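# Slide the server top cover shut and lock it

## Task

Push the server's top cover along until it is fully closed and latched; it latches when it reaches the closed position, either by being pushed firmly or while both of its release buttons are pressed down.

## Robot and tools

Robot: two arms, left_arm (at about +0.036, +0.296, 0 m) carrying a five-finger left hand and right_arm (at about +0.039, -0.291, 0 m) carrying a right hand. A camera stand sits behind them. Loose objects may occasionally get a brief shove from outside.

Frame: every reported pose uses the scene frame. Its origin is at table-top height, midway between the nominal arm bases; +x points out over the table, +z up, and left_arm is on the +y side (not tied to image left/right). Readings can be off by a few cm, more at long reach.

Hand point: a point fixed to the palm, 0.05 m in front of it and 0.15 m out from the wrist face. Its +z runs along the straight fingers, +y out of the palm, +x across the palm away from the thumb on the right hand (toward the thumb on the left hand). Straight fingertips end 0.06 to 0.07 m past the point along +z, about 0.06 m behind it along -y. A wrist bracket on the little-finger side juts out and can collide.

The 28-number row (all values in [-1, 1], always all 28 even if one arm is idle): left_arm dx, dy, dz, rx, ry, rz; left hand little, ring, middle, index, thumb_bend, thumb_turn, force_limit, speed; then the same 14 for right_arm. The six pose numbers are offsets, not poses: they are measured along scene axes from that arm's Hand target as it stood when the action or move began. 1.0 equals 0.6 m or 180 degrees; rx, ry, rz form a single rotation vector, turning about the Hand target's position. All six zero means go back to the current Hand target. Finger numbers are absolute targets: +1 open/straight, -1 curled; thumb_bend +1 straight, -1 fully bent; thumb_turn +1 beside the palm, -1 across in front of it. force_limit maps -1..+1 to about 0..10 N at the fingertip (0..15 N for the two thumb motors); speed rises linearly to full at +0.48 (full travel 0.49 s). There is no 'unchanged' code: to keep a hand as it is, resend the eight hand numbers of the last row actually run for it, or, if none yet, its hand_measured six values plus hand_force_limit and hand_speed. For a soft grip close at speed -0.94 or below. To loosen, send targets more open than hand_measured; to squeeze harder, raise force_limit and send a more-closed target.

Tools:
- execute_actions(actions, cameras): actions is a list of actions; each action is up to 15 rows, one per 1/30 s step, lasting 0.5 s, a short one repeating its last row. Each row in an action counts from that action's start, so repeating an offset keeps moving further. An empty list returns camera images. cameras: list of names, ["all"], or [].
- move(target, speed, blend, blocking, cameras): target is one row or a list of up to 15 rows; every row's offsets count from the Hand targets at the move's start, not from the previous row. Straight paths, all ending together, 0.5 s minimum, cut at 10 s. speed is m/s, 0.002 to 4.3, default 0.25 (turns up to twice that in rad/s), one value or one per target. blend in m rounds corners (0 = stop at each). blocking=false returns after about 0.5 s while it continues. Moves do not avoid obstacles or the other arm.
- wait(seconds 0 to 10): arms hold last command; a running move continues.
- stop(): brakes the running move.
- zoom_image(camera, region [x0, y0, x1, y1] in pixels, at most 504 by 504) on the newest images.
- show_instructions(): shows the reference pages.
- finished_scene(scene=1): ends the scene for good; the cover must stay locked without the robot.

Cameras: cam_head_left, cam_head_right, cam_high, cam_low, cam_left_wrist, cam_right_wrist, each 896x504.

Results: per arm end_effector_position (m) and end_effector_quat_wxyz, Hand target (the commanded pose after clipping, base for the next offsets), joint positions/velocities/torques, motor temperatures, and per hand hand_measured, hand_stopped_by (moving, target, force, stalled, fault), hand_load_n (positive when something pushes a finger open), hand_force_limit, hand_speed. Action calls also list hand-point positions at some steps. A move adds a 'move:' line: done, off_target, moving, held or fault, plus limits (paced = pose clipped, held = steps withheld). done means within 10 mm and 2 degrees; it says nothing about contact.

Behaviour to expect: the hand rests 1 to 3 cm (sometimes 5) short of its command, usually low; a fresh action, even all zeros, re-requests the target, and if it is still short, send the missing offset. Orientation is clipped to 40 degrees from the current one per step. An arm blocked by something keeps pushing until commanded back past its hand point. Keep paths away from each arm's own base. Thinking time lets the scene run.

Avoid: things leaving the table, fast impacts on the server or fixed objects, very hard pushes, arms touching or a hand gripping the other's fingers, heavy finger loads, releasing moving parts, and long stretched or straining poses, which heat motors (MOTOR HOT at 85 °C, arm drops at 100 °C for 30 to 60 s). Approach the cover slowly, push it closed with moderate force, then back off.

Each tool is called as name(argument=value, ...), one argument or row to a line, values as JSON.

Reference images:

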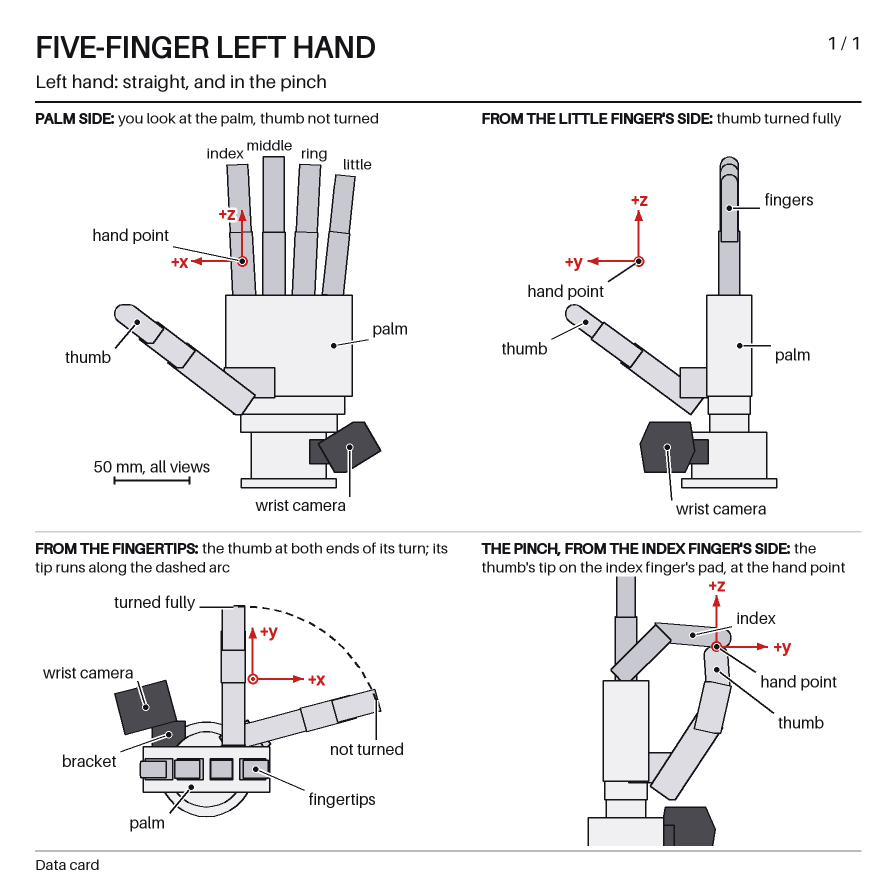

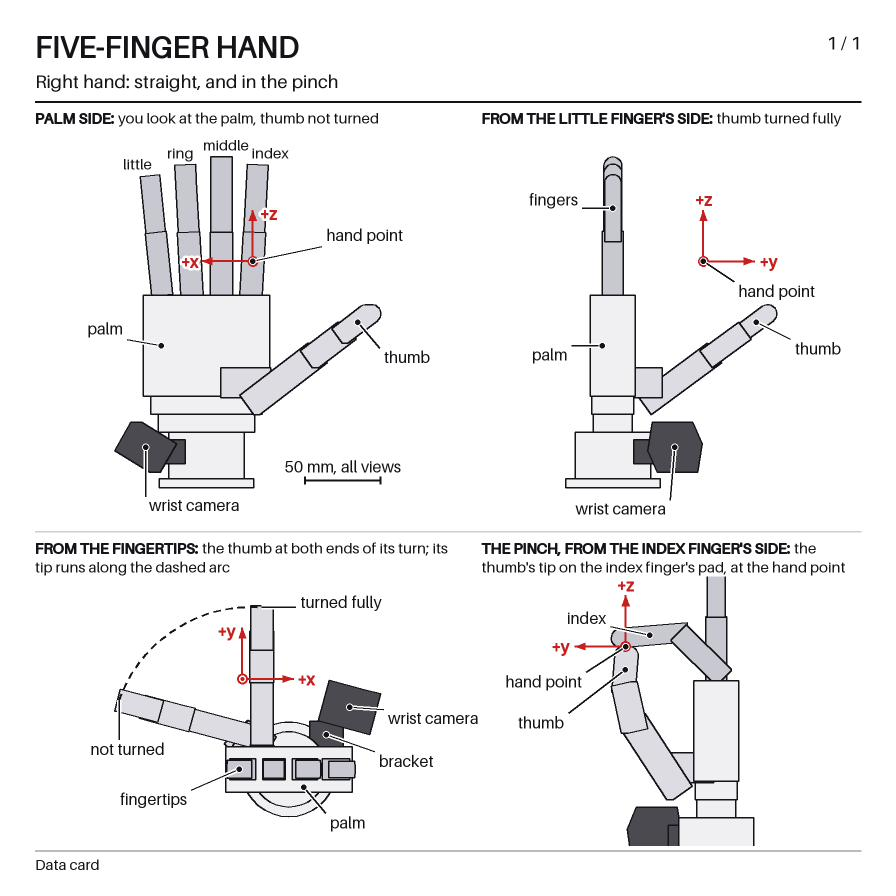

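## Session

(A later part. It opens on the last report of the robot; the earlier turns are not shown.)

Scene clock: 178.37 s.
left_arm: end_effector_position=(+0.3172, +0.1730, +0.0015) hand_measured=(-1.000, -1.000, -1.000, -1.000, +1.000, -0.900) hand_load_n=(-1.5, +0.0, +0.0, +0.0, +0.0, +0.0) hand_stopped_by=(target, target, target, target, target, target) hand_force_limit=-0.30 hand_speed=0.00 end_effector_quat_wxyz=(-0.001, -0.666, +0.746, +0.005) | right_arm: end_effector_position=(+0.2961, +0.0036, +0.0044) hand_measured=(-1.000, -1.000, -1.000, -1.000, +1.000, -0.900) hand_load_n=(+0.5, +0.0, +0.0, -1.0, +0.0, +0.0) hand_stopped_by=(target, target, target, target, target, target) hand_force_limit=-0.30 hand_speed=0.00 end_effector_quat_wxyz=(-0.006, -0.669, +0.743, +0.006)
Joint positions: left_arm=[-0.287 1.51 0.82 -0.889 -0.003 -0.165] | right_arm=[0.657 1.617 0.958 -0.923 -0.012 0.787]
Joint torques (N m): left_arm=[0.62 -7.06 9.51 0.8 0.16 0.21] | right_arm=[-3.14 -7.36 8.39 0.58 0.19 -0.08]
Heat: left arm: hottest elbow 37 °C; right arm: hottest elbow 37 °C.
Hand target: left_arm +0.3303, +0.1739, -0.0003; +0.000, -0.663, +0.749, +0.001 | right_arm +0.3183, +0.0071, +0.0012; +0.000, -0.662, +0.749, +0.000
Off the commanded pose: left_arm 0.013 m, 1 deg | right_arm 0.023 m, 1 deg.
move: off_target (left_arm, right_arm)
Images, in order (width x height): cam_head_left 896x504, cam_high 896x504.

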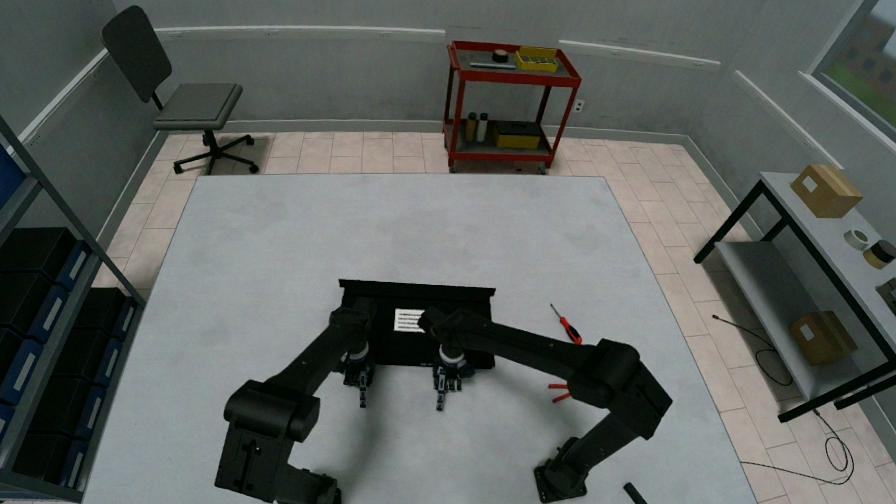

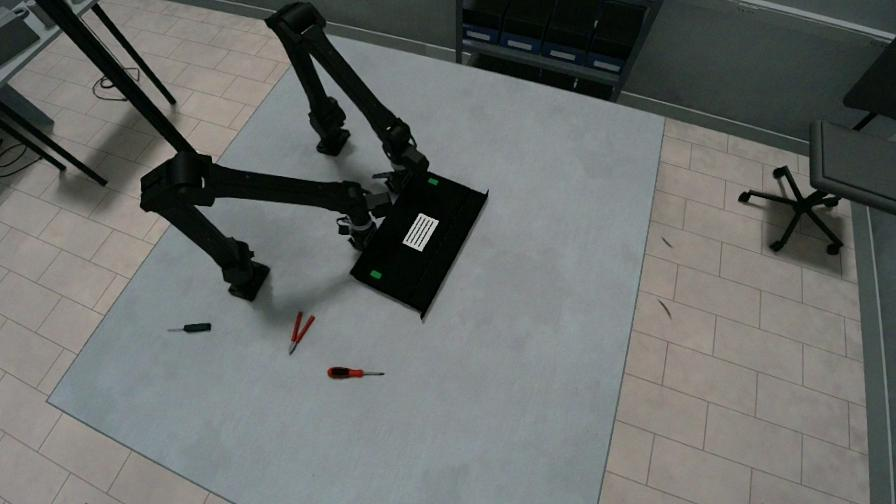

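move(
  target=[
    [0.012,-0.0015,0,0,0,0, -1,-1,-1,-1,1,-0.9,-0.3,0, 0.02,-0.002,0,0,0,0, -1,-1,-1,-1,1,-0.9,-0.3,0],
  ],
  speed=0.06,
  cameras=["cam_high","cam_head_left"],
)

zoom_image(
  camera="cam_high",
  region=[340, 150, 500, 330],
)

zoom_image(
  camera="cam_head_left",
  region=[320, 270, 500, 430],
)

Scene clock: 185.77 s.
left_arm: end_effector_position=(+0.3176, +0.1730, +0.0017) hand_measured=(-1.000, -1.000, -1.000, -1.000, +1.000, -0.900) hand_load_n=(-1.5, +0.0, +0.0, +0.0, +0.0, +0.0) hand_stopped_by=(target, target, target, target, target, target) hand_force_limit=-0.30 hand_speed=0.00 end_effector_quat_wxyz=(-0.003, -0.666, +0.746, +0.008) | right_arm: end_effector_position=(+0.2959, +0.0032, +0.0048) hand_measured=(-1.000, -1.000, -1.000, -1.000, +1.000, -0.900) hand_load_n=(+0.0, +0.0, +0.0, -1.0, -0.5, +0.0) hand_stopped_by=(target, target, target, target, target, target) hand_force_limit=-0.30 hand_speed=0.00 end_effector_quat_wxyz=(-0.014, -0.672, +0.741, +0.009)
Joint positions: left_arm=[-0.287 1.516 0.826 -0.897 -0.003 -0.165] | right_arm=[0.654 1.628 0.971 -0.941 -0.017 0.777]
Joint torques (N m): left_arm=[0.56 -6.48 10.56 0.87 0.17 0.25] | right_arm=[-4.6 -6.83 9.11 1.07 0.41 -0.18]
Heat: left arm: hottest elbow 37 °C; right arm: hottest elbow 37 °C.
Hand target: left_arm +0.3374, +0.1729, -0.0003; +0.000, -0.663, +0.749, +0.001 | right_arm +0.3303, +0.0059, +0.0011; +0.000, -0.662, +0.749, +0.000
Off the commanded pose: left_arm 0.020 m, 1 deg | right_arm 0.035 m, 2 deg.
move: off_target (left_arm, right_arm)
Images, in order (width x height): cam_head_left 896x504, cam_high 896x504.

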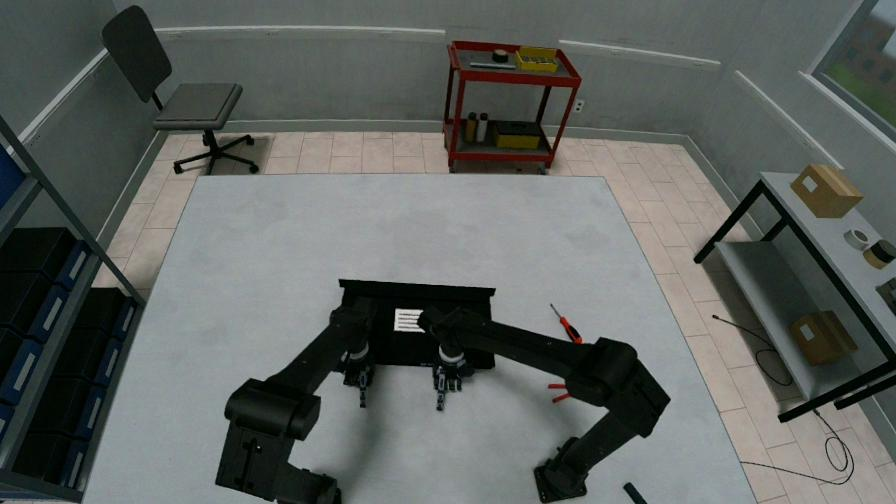

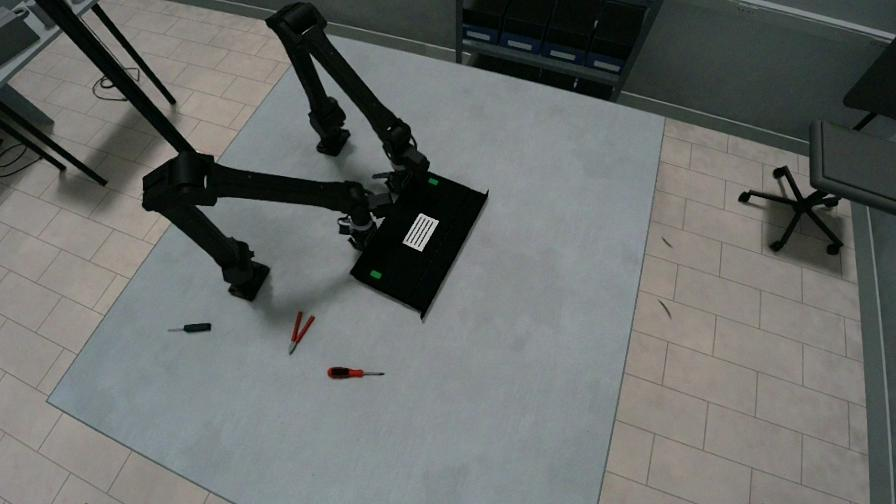

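Scaled by 2.800 from the camera's 896x504 image, which has a finer 1280x720 frame.

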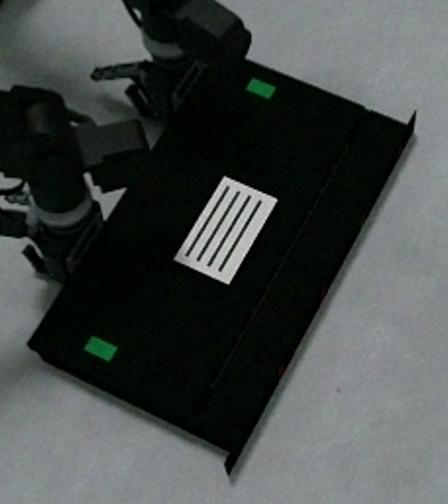

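Scaled by 2.800 from the camera's 896x504 image, which has a finer 1280x720 frame.

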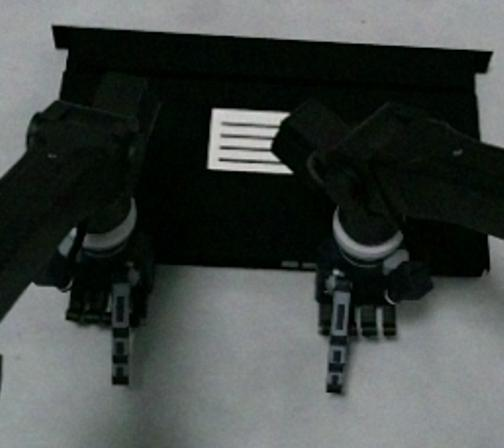

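move(
  target=[
    [0.035,-0.004,0,0,0,0, -1,-1,-1,-1,1,-0.9,-0.3,0, 0.02,-0.002,0,0,0,0, -1,-1,-1,-1,1,-0.9,-0.3,0],
  ],
  speed=0.06,
  cameras=["cam_high","cam_head_left"],
)

zoom_image(
  camera="cam_high",
  region=[340, 150, 500, 330],
)

zoom_image(
  camera="cam_head_left",
  region=[320, 270, 500, 430],
)

Scene clock: 190.90 s.
left_arm: end_effector_position=(+0.3180, +0.1736, +0.0027) hand_measured=(-1.000, -1.000, -1.000, -1.000, +1.000, -0.900) hand_load_n=(-2.0, -0.5, +0.0, +0.0, +0.0, +0.0) hand_stopped_by=(target, target, target, target, target, target) hand_force_limit=-0.30 hand_speed=0.00 end_effector_quat_wxyz=(-0.017, -0.667, +0.744, +0.026) | right_arm: end_effector_position=(+0.2963, +0.0031, +0.0053) hand_measured=(-1.000, -1.000, -1.000, -1.000, +1.000, -0.900) hand_load_n=(+0.0, +0.0, +0.0, -1.0, +0.0, +0.0) hand_stopped_by=(target, target, target, target, target, target) hand_force_limit=-0.30 hand_speed=0.00 end_effector_quat_wxyz=(-0.023, -0.671, +0.741, +0.015)
Joint positions: left_arm=[-0.282 1.549 0.857 -0.941 0 -0.165] | right_arm=[0.649 1.641 0.985 -0.962 -0.027 0.772]
Joint torques (N m): left_arm=[0.97 -6.24 12.68 1.85 -0.02 0.32] | right_arm=[-6.07 -7.06 9.83 1.5 0.82 -0.33]
Heat: left arm: hottest elbow 37 °C; right arm: hottest elbow 37 °C.
Hand target: left_arm +0.3584, +0.1706, -0.0003; +0.000, -0.663, +0.749, +0.001 | right_arm +0.3423, +0.0048, +0.0012; +0.000, -0.662, +0.749, +0.000
Off the commanded pose: left_arm 0.041 m, 4 deg | right_arm 0.046 m, 3 deg.
move: off_target (left_arm, right_arm)
Images, in order (width x height): cam_head_left 896x504, cam_high 896x504.

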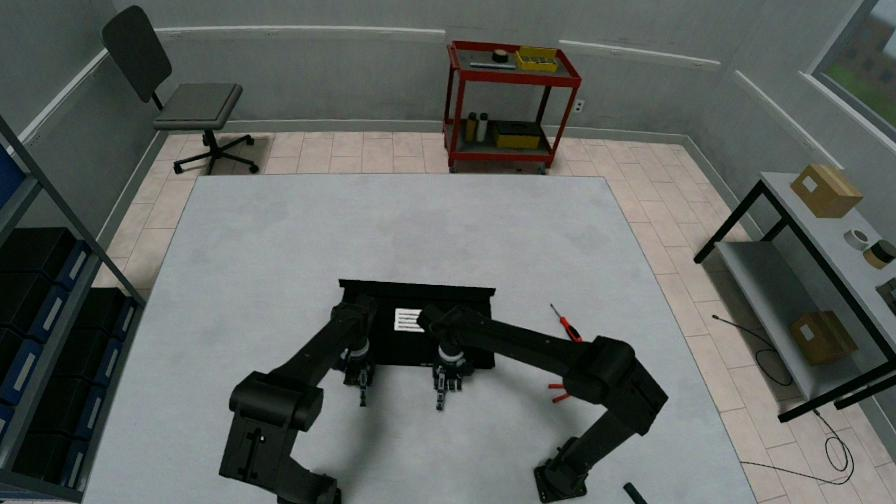

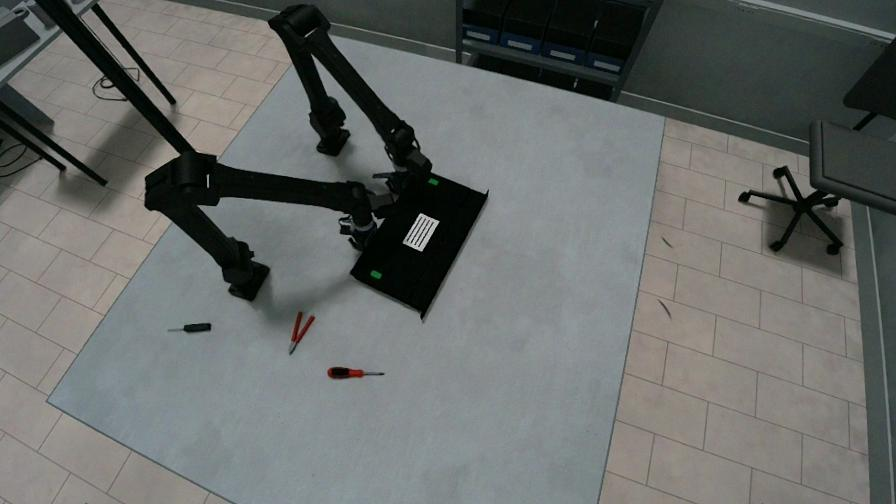

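Scaled by 2.800 from the camera's 896x504 image, which has a finer 1280x720 frame.

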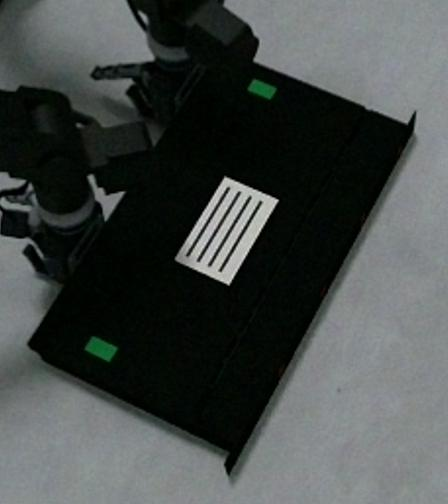

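Scaled by 2.800 from the camera's 896x504 image, which has a finer 1280x720 frame.

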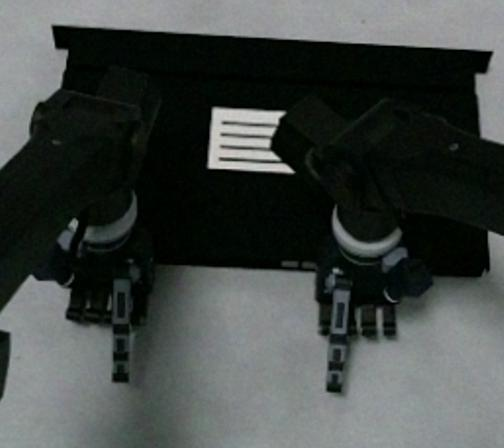

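move(
  target=[
    [0.05,-0.006,0,0,0,0, -1,-1,-1,-1,1,-0.9,-0.3,0, 0.05,-0.006,0,0,0,0, -1,-1,-1,-1,1,-0.9,-0.3,0],
  ],
  speed=0.06,
  cameras=["cam_high","cam_head_left"],
)

zoom_image(
  camera="cam_high",
  region=[340, 150, 500, 330],
)

zoom_image(
  camera="cam_head_left",
  region=[320, 270, 500, 430],
)

Scene clock: 196.53 s.
left_arm: end_effector_position=(+0.3208, +0.1734, +0.0041) hand_measured=(-1.000, -1.000, -1.000, -1.000, +1.000, -0.900) hand_load_n=(-2.0, -0.5, +0.0, -0.5, +0.0, +0.0) hand_stopped_by=(target, target, target, target, target, target) hand_force_limit=-0.30 hand_speed=0.00 end_effector_quat_wxyz=(-0.036, -0.668, +0.742, +0.051) | right_arm: end_effector_position=(+0.2998, +0.0009, +0.0064) hand_measured=(-1.000, -1.000, -1.000, -1.000, +1.000, -0.900) hand_load_n=(+0.0, +0.0, +0.0, -1.5, +0.0, +0.0) hand_stopped_by=(target, target, target, target, target, target) hand_force_limit=-0.30 hand_speed=0.00 end_effector_quat_wxyz=(-0.045, -0.672, +0.739, +0.026)
Joint positions: left_arm=[-0.277 1.599 0.907 -1.003 0.005 -0.165] | right_arm=[0.632 1.676 1.024 -1.013 -0.044 0.75]
Joint torques (N m): left_arm=[1.26 -6.42 15.38 2.91 -0.34 0.4] | right_arm=[-8.29 -7.12 11.45 2.5 1.57 -0.5]
Heat: left arm: hottest elbow 38 °C; right arm: hottest elbow 37 °C.
Hand target: left_arm +0.3884, +0.1669, -0.0003; +0.000, -0.663, +0.749, +0.001 | right_arm +0.3723, +0.0011, +0.0012; +0.000, -0.662, +0.749, +0.000
Off the commanded pose: left_arm 0.068 m, 7 deg | right_arm 0.073 m, 6 deg.
move: off_target (left_arm, right_arm)
Images, in order (width x height): cam_head_left 896x504, cam_high 896x504.

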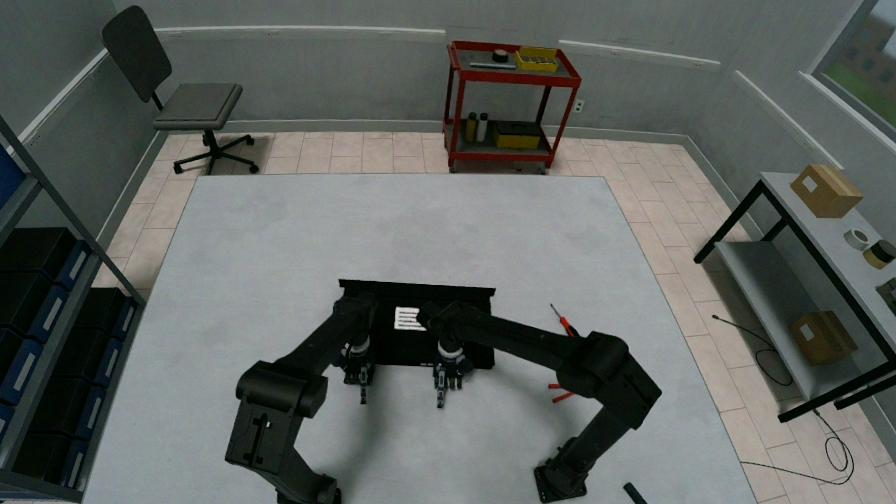

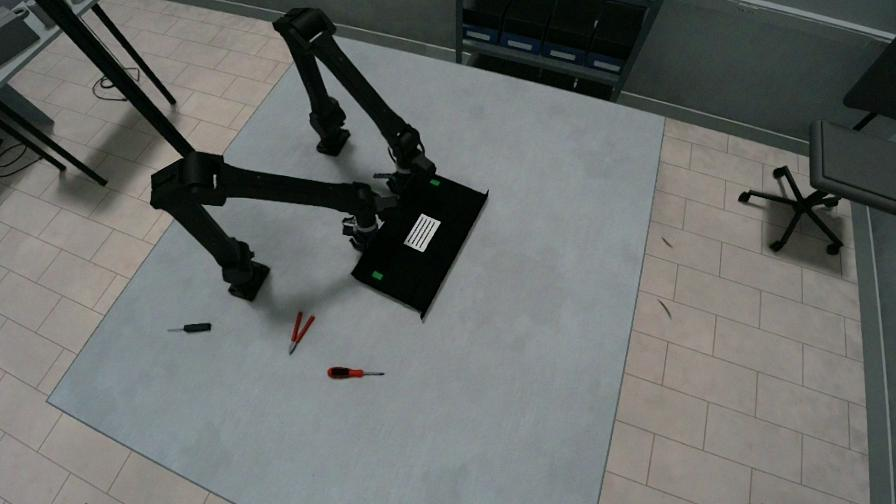

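Scaled by 2.800 from the camera's 896x504 image, which has a finer 1280x720 frame.

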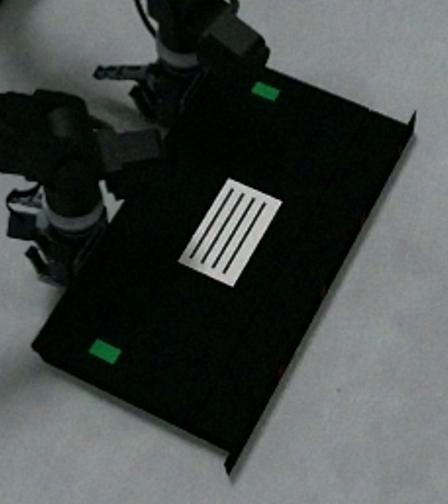

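Scaled by 2.800 from the camera's 896x504 image, which has a finer 1280x720 frame.

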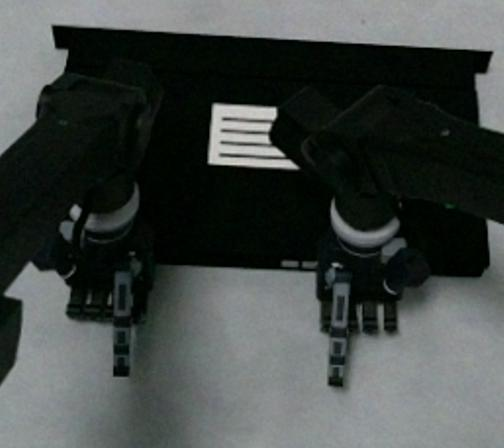

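move(
  target=[
    [0.04,-0.005,0,0,0,0, -1,-1,-1,-1,1,-0.9,-0.3,0, 0.04,-0.005,0,0,0,0, -1,-1,-1,-1,1,-0.9,-0.3,0],
  ],
  speed=0.06,
  cameras=["cam_high","cam_head_left"],
)

zoom_image(
  camera="cam_high",
  region=[340, 150, 500, 330],
)

zoom_image(
  camera="cam_head_left",
  region=[320, 270, 500, 430],
)

Scene clock: 202.50 s.
left_arm: end_effector_position=(+0.3225, +0.1733, +0.0053) hand_measured=(-1.000, -1.000, -1.000, -1.000, +1.000, -0.900) hand_load_n=(+0.0, +0.0, +0.0, -1.5, +0.0, +0.0) hand_stopped_by=(target, target, target, target, target, target) hand_force_limit=-0.30 hand_speed=0.00 end_effector_quat_wxyz=(-0.049, -0.668, +0.739, +0.070) | right_arm: end_effector_position=(+0.3026, -0.0023, +0.0072) hand_measured=(-1.000, -1.000, -1.000, -1.000, +1.000, -0.900) hand_load_n=(+0.0, +0.5, +0.0, -1.0, +0.0, +0.0) hand_stopped_by=(target, target, target, target, target, target) hand_force_limit=-0.30 hand_speed=0.00 end_effector_quat_wxyz=(-0.063, -0.673, +0.736, +0.031)
Joint positions: left_arm=[-0.275 1.636 0.943 -1.049 0.008 -0.166] | right_arm=[0.619 1.702 1.054 -1.055 -0.049 0.731]
Joint torques (N m): left_arm=[1.79 -6.59 17.92 3.54 -0.55 0.46] | right_arm=[-10.05 -7.3 12.94 3.34 1.94 -0.61]
Heat: left arm: hottest elbow 40 °C; right arm: hottest elbow 37 °C.
Hand target: left_arm +0.4124, +0.1640, -0.0003; +0.000, -0.663, +0.749, +0.001 | right_arm +0.3962, -0.0019, +0.0010; -0.001, -0.662, +0.749, +0.000
Off the commanded pose: left_arm 0.091 m, 10 deg | right_arm 0.094 m, 8 deg.
move: off_target (left_arm, right_arm)
Images, in order (width x height): cam_head_left 896x504, cam_high 896x504.

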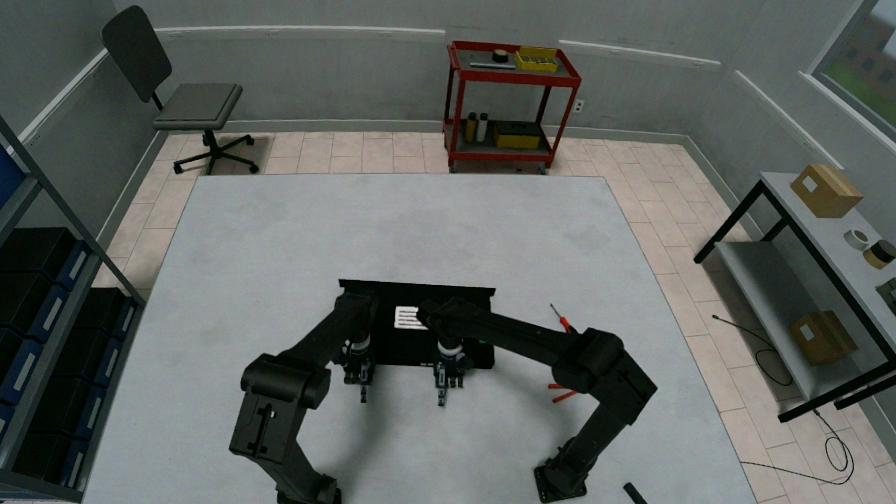

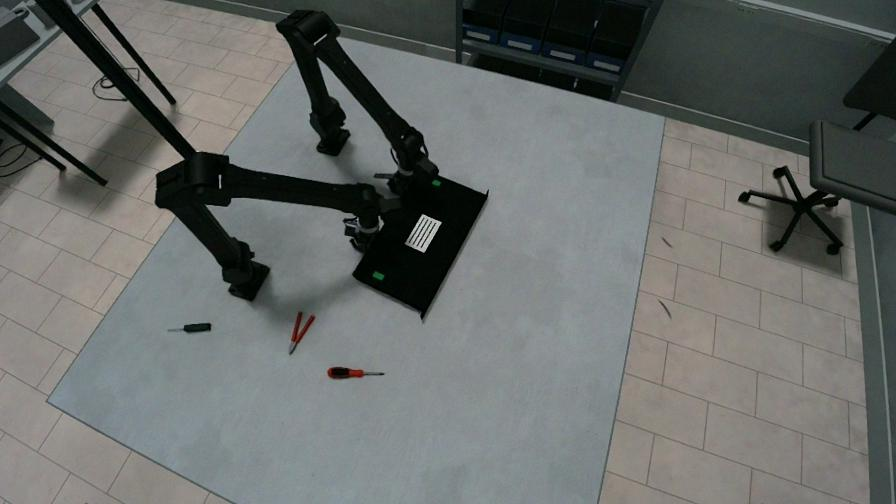

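Scaled by 2.800 from the camera's 896x504 image, which has a finer 1280x720 frame.

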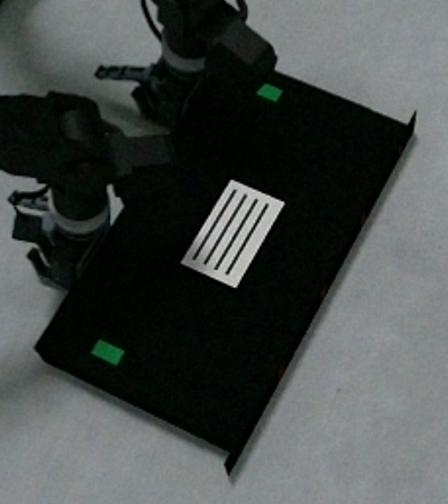

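Scaled by 2.800 from the camera's 896x504 image, which has a finer 1280x720 frame.

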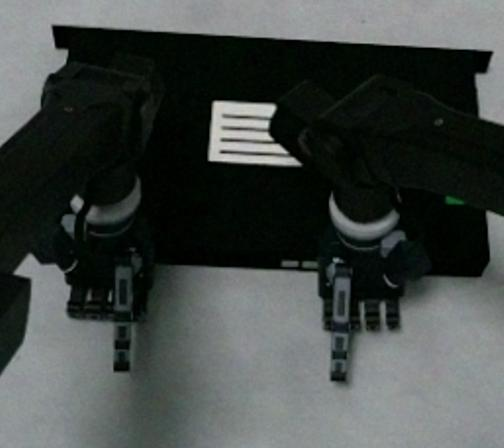

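move(
  target=[
    [0.05,-0.006,0,0,0,0, -1,-1,-1,-1,1,-0.9,-0.3,0, 0.05,-0.006,0,0,0,0, -1,-1,-1,-1,1,-0.9,-0.3,0],
  ],
  speed=0.06,
  cameras=["cam_high","cam_head_left"],
)

zoom_image(
  camera="cam_high",
  region=[340, 150, 500, 330],
)

zoom_image(
  camera="cam_head_left",
  region=[320, 270, 500, 430],
)

Scene clock: 209.40 s.
left_arm: end_effector_position=(+0.3197, +0.1744, +0.0074) hand_measured=(-1.000, -1.000, -1.000, -1.000, +1.000, -0.900) hand_load_n=(+0.0, +0.0, +0.0, -0.5, +0.0, +0.0) hand_stopped_by=(target, target, target, target, target, target) hand_force_limit=-0.30 hand_speed=0.00 end_effector_quat_wxyz=(-0.069, -0.665, +0.737, +0.100) | right_arm: end_effector_position=(+0.3014, -0.0049, +0.0088) hand_measured=(-1.000, -1.000, -1.000, -1.000, +1.000, -0.900) hand_load_n=(+0.0, +0.5, +0.0, +0.0, -0.5, +0.0) hand_stopped_by=(target, target, target, target, target, target) hand_force_limit=-0.30 hand_speed=0.00 end_effector_quat_wxyz=(-0.090, -0.674, +0.733, +0.038)
Joint positions: left_arm=[-0.274 1.68 0.982 -1.117 0.007 -0.163] | right_arm=[0.613 1.733 1.088 -1.114 -0.056 0.717]
Joint torques (N m): left_arm=[2.2 -7.06 21.53 4.27 -0.72 0.49] | right_arm=[-12.98 -7.53 14.79 4.27 2.52 -0.78]
Motor temperatures (°C): left_arm=[32 27 41 27 25 24] | right_arm=[29 26 40 29 32 26]
Heat: left arm: hottest elbow 41 °C; right arm: hottest elbow 40 °C.
Hand target: left_arm +0.4424, +0.1604, -0.0004; +0.000, -0.663, +0.749, +0.001 | right_arm +0.4263, -0.0056, +0.0012; +0.000, +0.662, -0.749, +0.000
Off the commanded pose: left_arm 0.124 m, 14 deg | right_arm 0.125 m, 11 deg.
move: off_target (left_arm, right_arm)
Images, in order (width x height): cam_head_left 896x504, cam_high 896x504.

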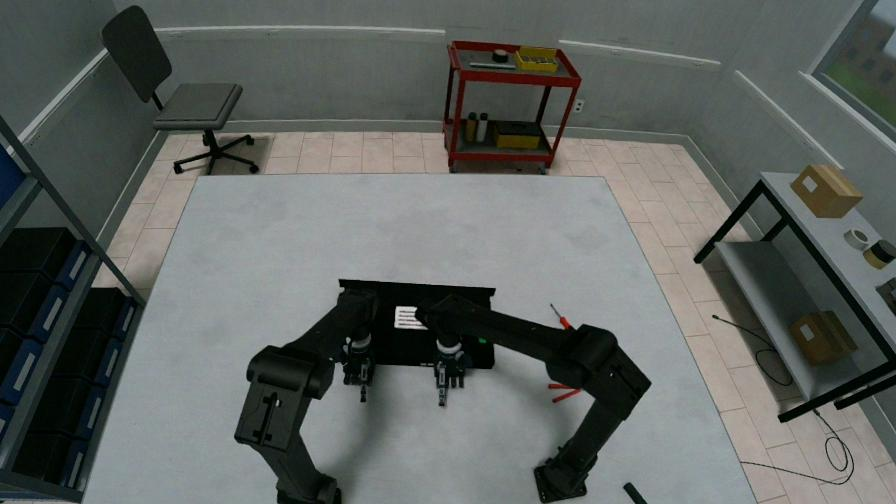

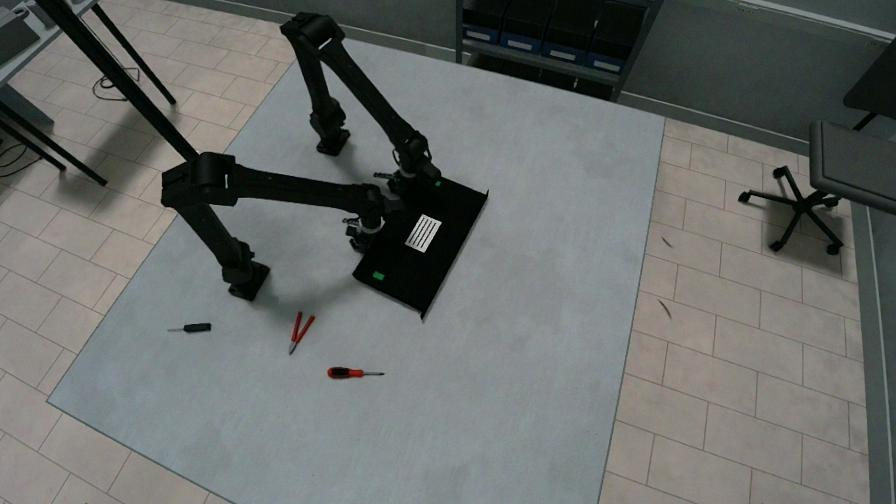

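Scaled by 2.800 from the camera's 896x504 image, which has a finer 1280x720 frame.

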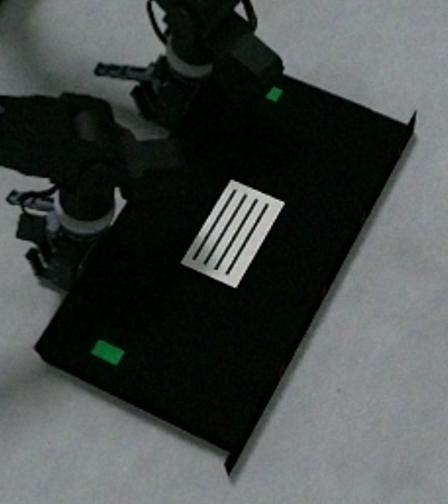

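Scaled by 2.800 from the camera's 896x504 image, which has a finer 1280x720 frame.

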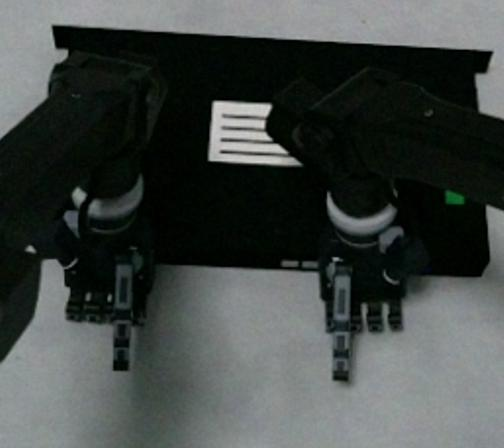

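move(
  target=[
    [-0.28,0.03,0,0,0,0, -1,-1,-1,-1,1,-0.9,-0.3,0, -0.28,0.03,0,0,0,0, -1,-1,-1,-1,1,-0.9,-0.3,0],
  ],
  speed=0.2,
  cameras=["cam_high","cam_head_left"],
)

zoom_image(
  camera="cam_high",
  region=[340, 150, 500, 330],
)

zoom_image(
  camera="cam_head_left",
  region=[320, 270, 500, 430],
)

Scene clock: 215.90 s.
left_arm: end_effector_position=(+0.2753, +0.1823, +0.0027) hand_measured=(-1.000, -1.000, -1.000, -1.000, +1.000, -0.900) hand_load_n=(+0.0, +0.0, +0.0, +0.0, +0.0, +0.0) hand_stopped_by=(target, target, target, target, target, target) hand_force_limit=-0.30 hand_speed=0.00 end_effector_quat_wxyz=(+0.000, -0.662, +0.749, +0.002) | right_arm: end_effector_position=(+0.2601, +0.0130, +0.0040) hand_measured=(-1.000, -1.000, -1.000, -1.000, +1.000, -0.900) hand_load_n=(+0.0, +0.0, +0.0, -1.0, +0.0, +0.0) hand_stopped_by=(target, target, target, target, target, target) hand_force_limit=-0.30 hand_speed=0.00 end_effector_quat_wxyz=(-0.002, -0.667, +0.745, +0.001)
Joint positions: left_arm=[-0.296 1.398 0.704 -0.88 -0.002 -0.165] | right_arm=[0.739 1.564 0.892 -0.904 -0.002 0.875]
Joint torques (N m): left_arm=[-1.73 -7.3 6.79 0.92 0.16 -0.11] | right_arm=[-1.03 -9.76 4.44 0.91 -0.16 0.1]
Heat: left arm: hottest elbow 42 °C; right arm: hottest elbow 42 °C.
Hand target: left_arm +0.2745, +0.1784, -0.0003; +0.000, -0.663, +0.749, +0.001 | right_arm +0.2584, +0.0125, +0.0012; +0.000, -0.662, +0.749, +0.000
Off the commanded pose: left_arm 0.005 m, 0 deg | right_arm 0.003 m, 1 deg.
move: done
Images, in order (width x height): cam_head_left 896x504, cam_high 896x504.

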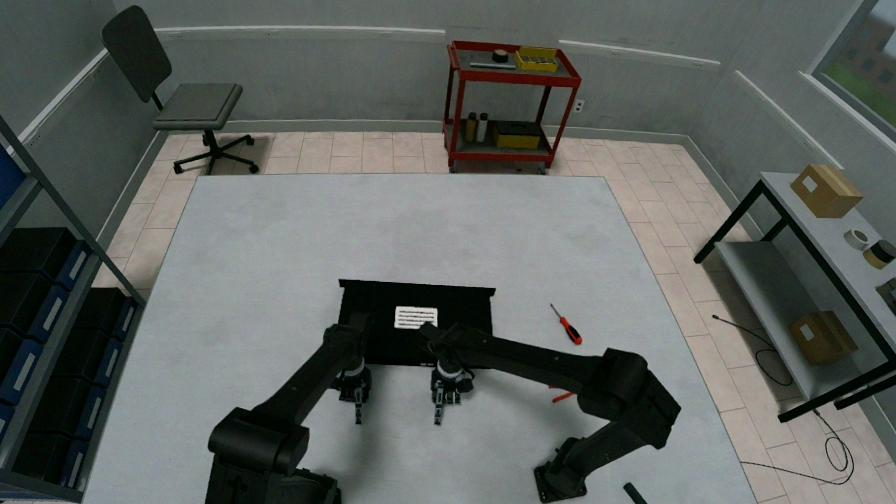

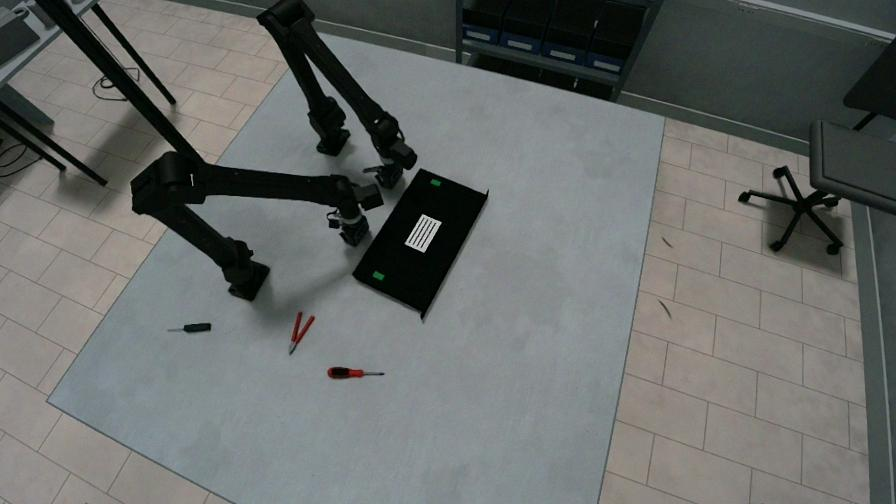

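Scaled by 2.800 from the camera's 896x504 image, which has a finer 1280x720 frame.

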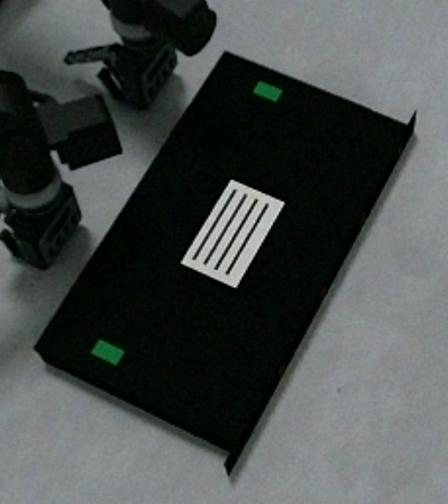

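Scaled by 2.800 from the camera's 896x504 image, which has a finer 1280x720 frame.

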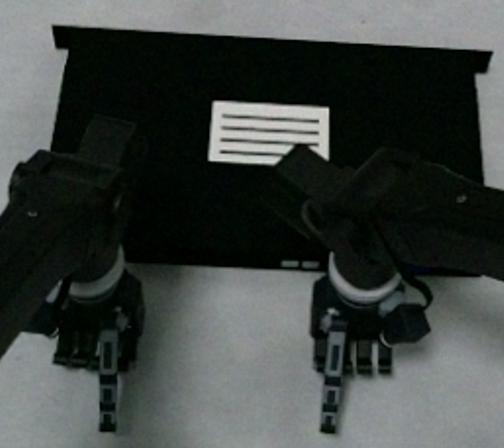

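zoom_image(
  camera="cam_high",
  region=[400, 160, 500, 240],
)

zoom_image(
  camera="cam_high",
  region=[340, 240, 440, 325],
)

zoom_image(
  camera="cam_head_left",
  region=[330, 270, 430, 330],
)

zoom_image(
  camera="cam_head_left",
  region=[410, 275, 510, 380],
)

Scaled by 5.040 from the camera's 896x504 image, which has a finer 1280x720 frame.

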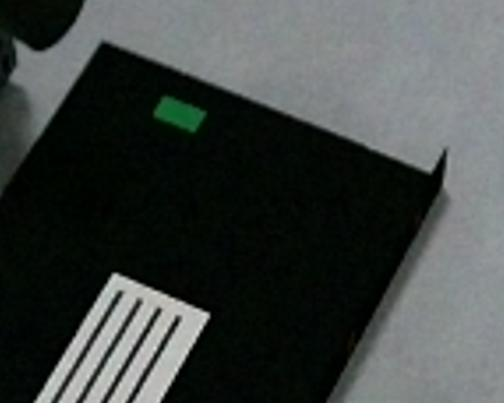

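Scaled by 5.040 from the camera's 896x504 image, which has a finer 1280x720 frame.

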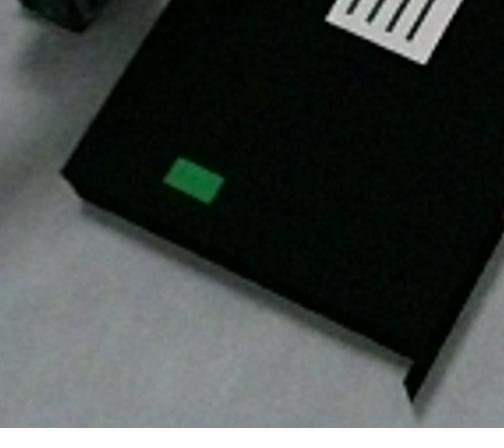

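Scaled by 5.040 from the camera's 896x504 image, which has a finer 1280x720 frame.

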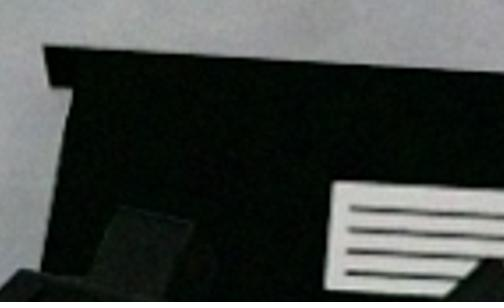

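Scaled by 4.800 from the camera's 896x504 image, which has a finer 1280x720 frame.

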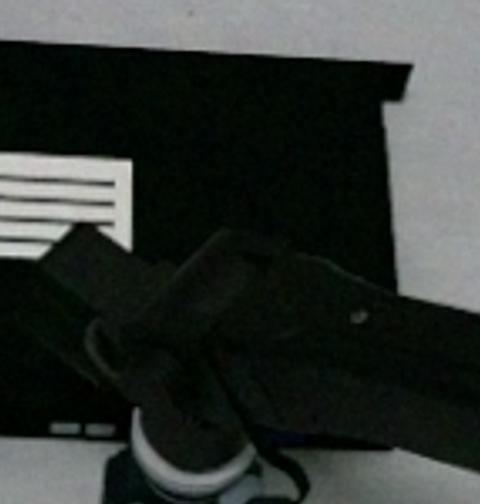

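finished_scene(
)

The scene is finished: the task was done.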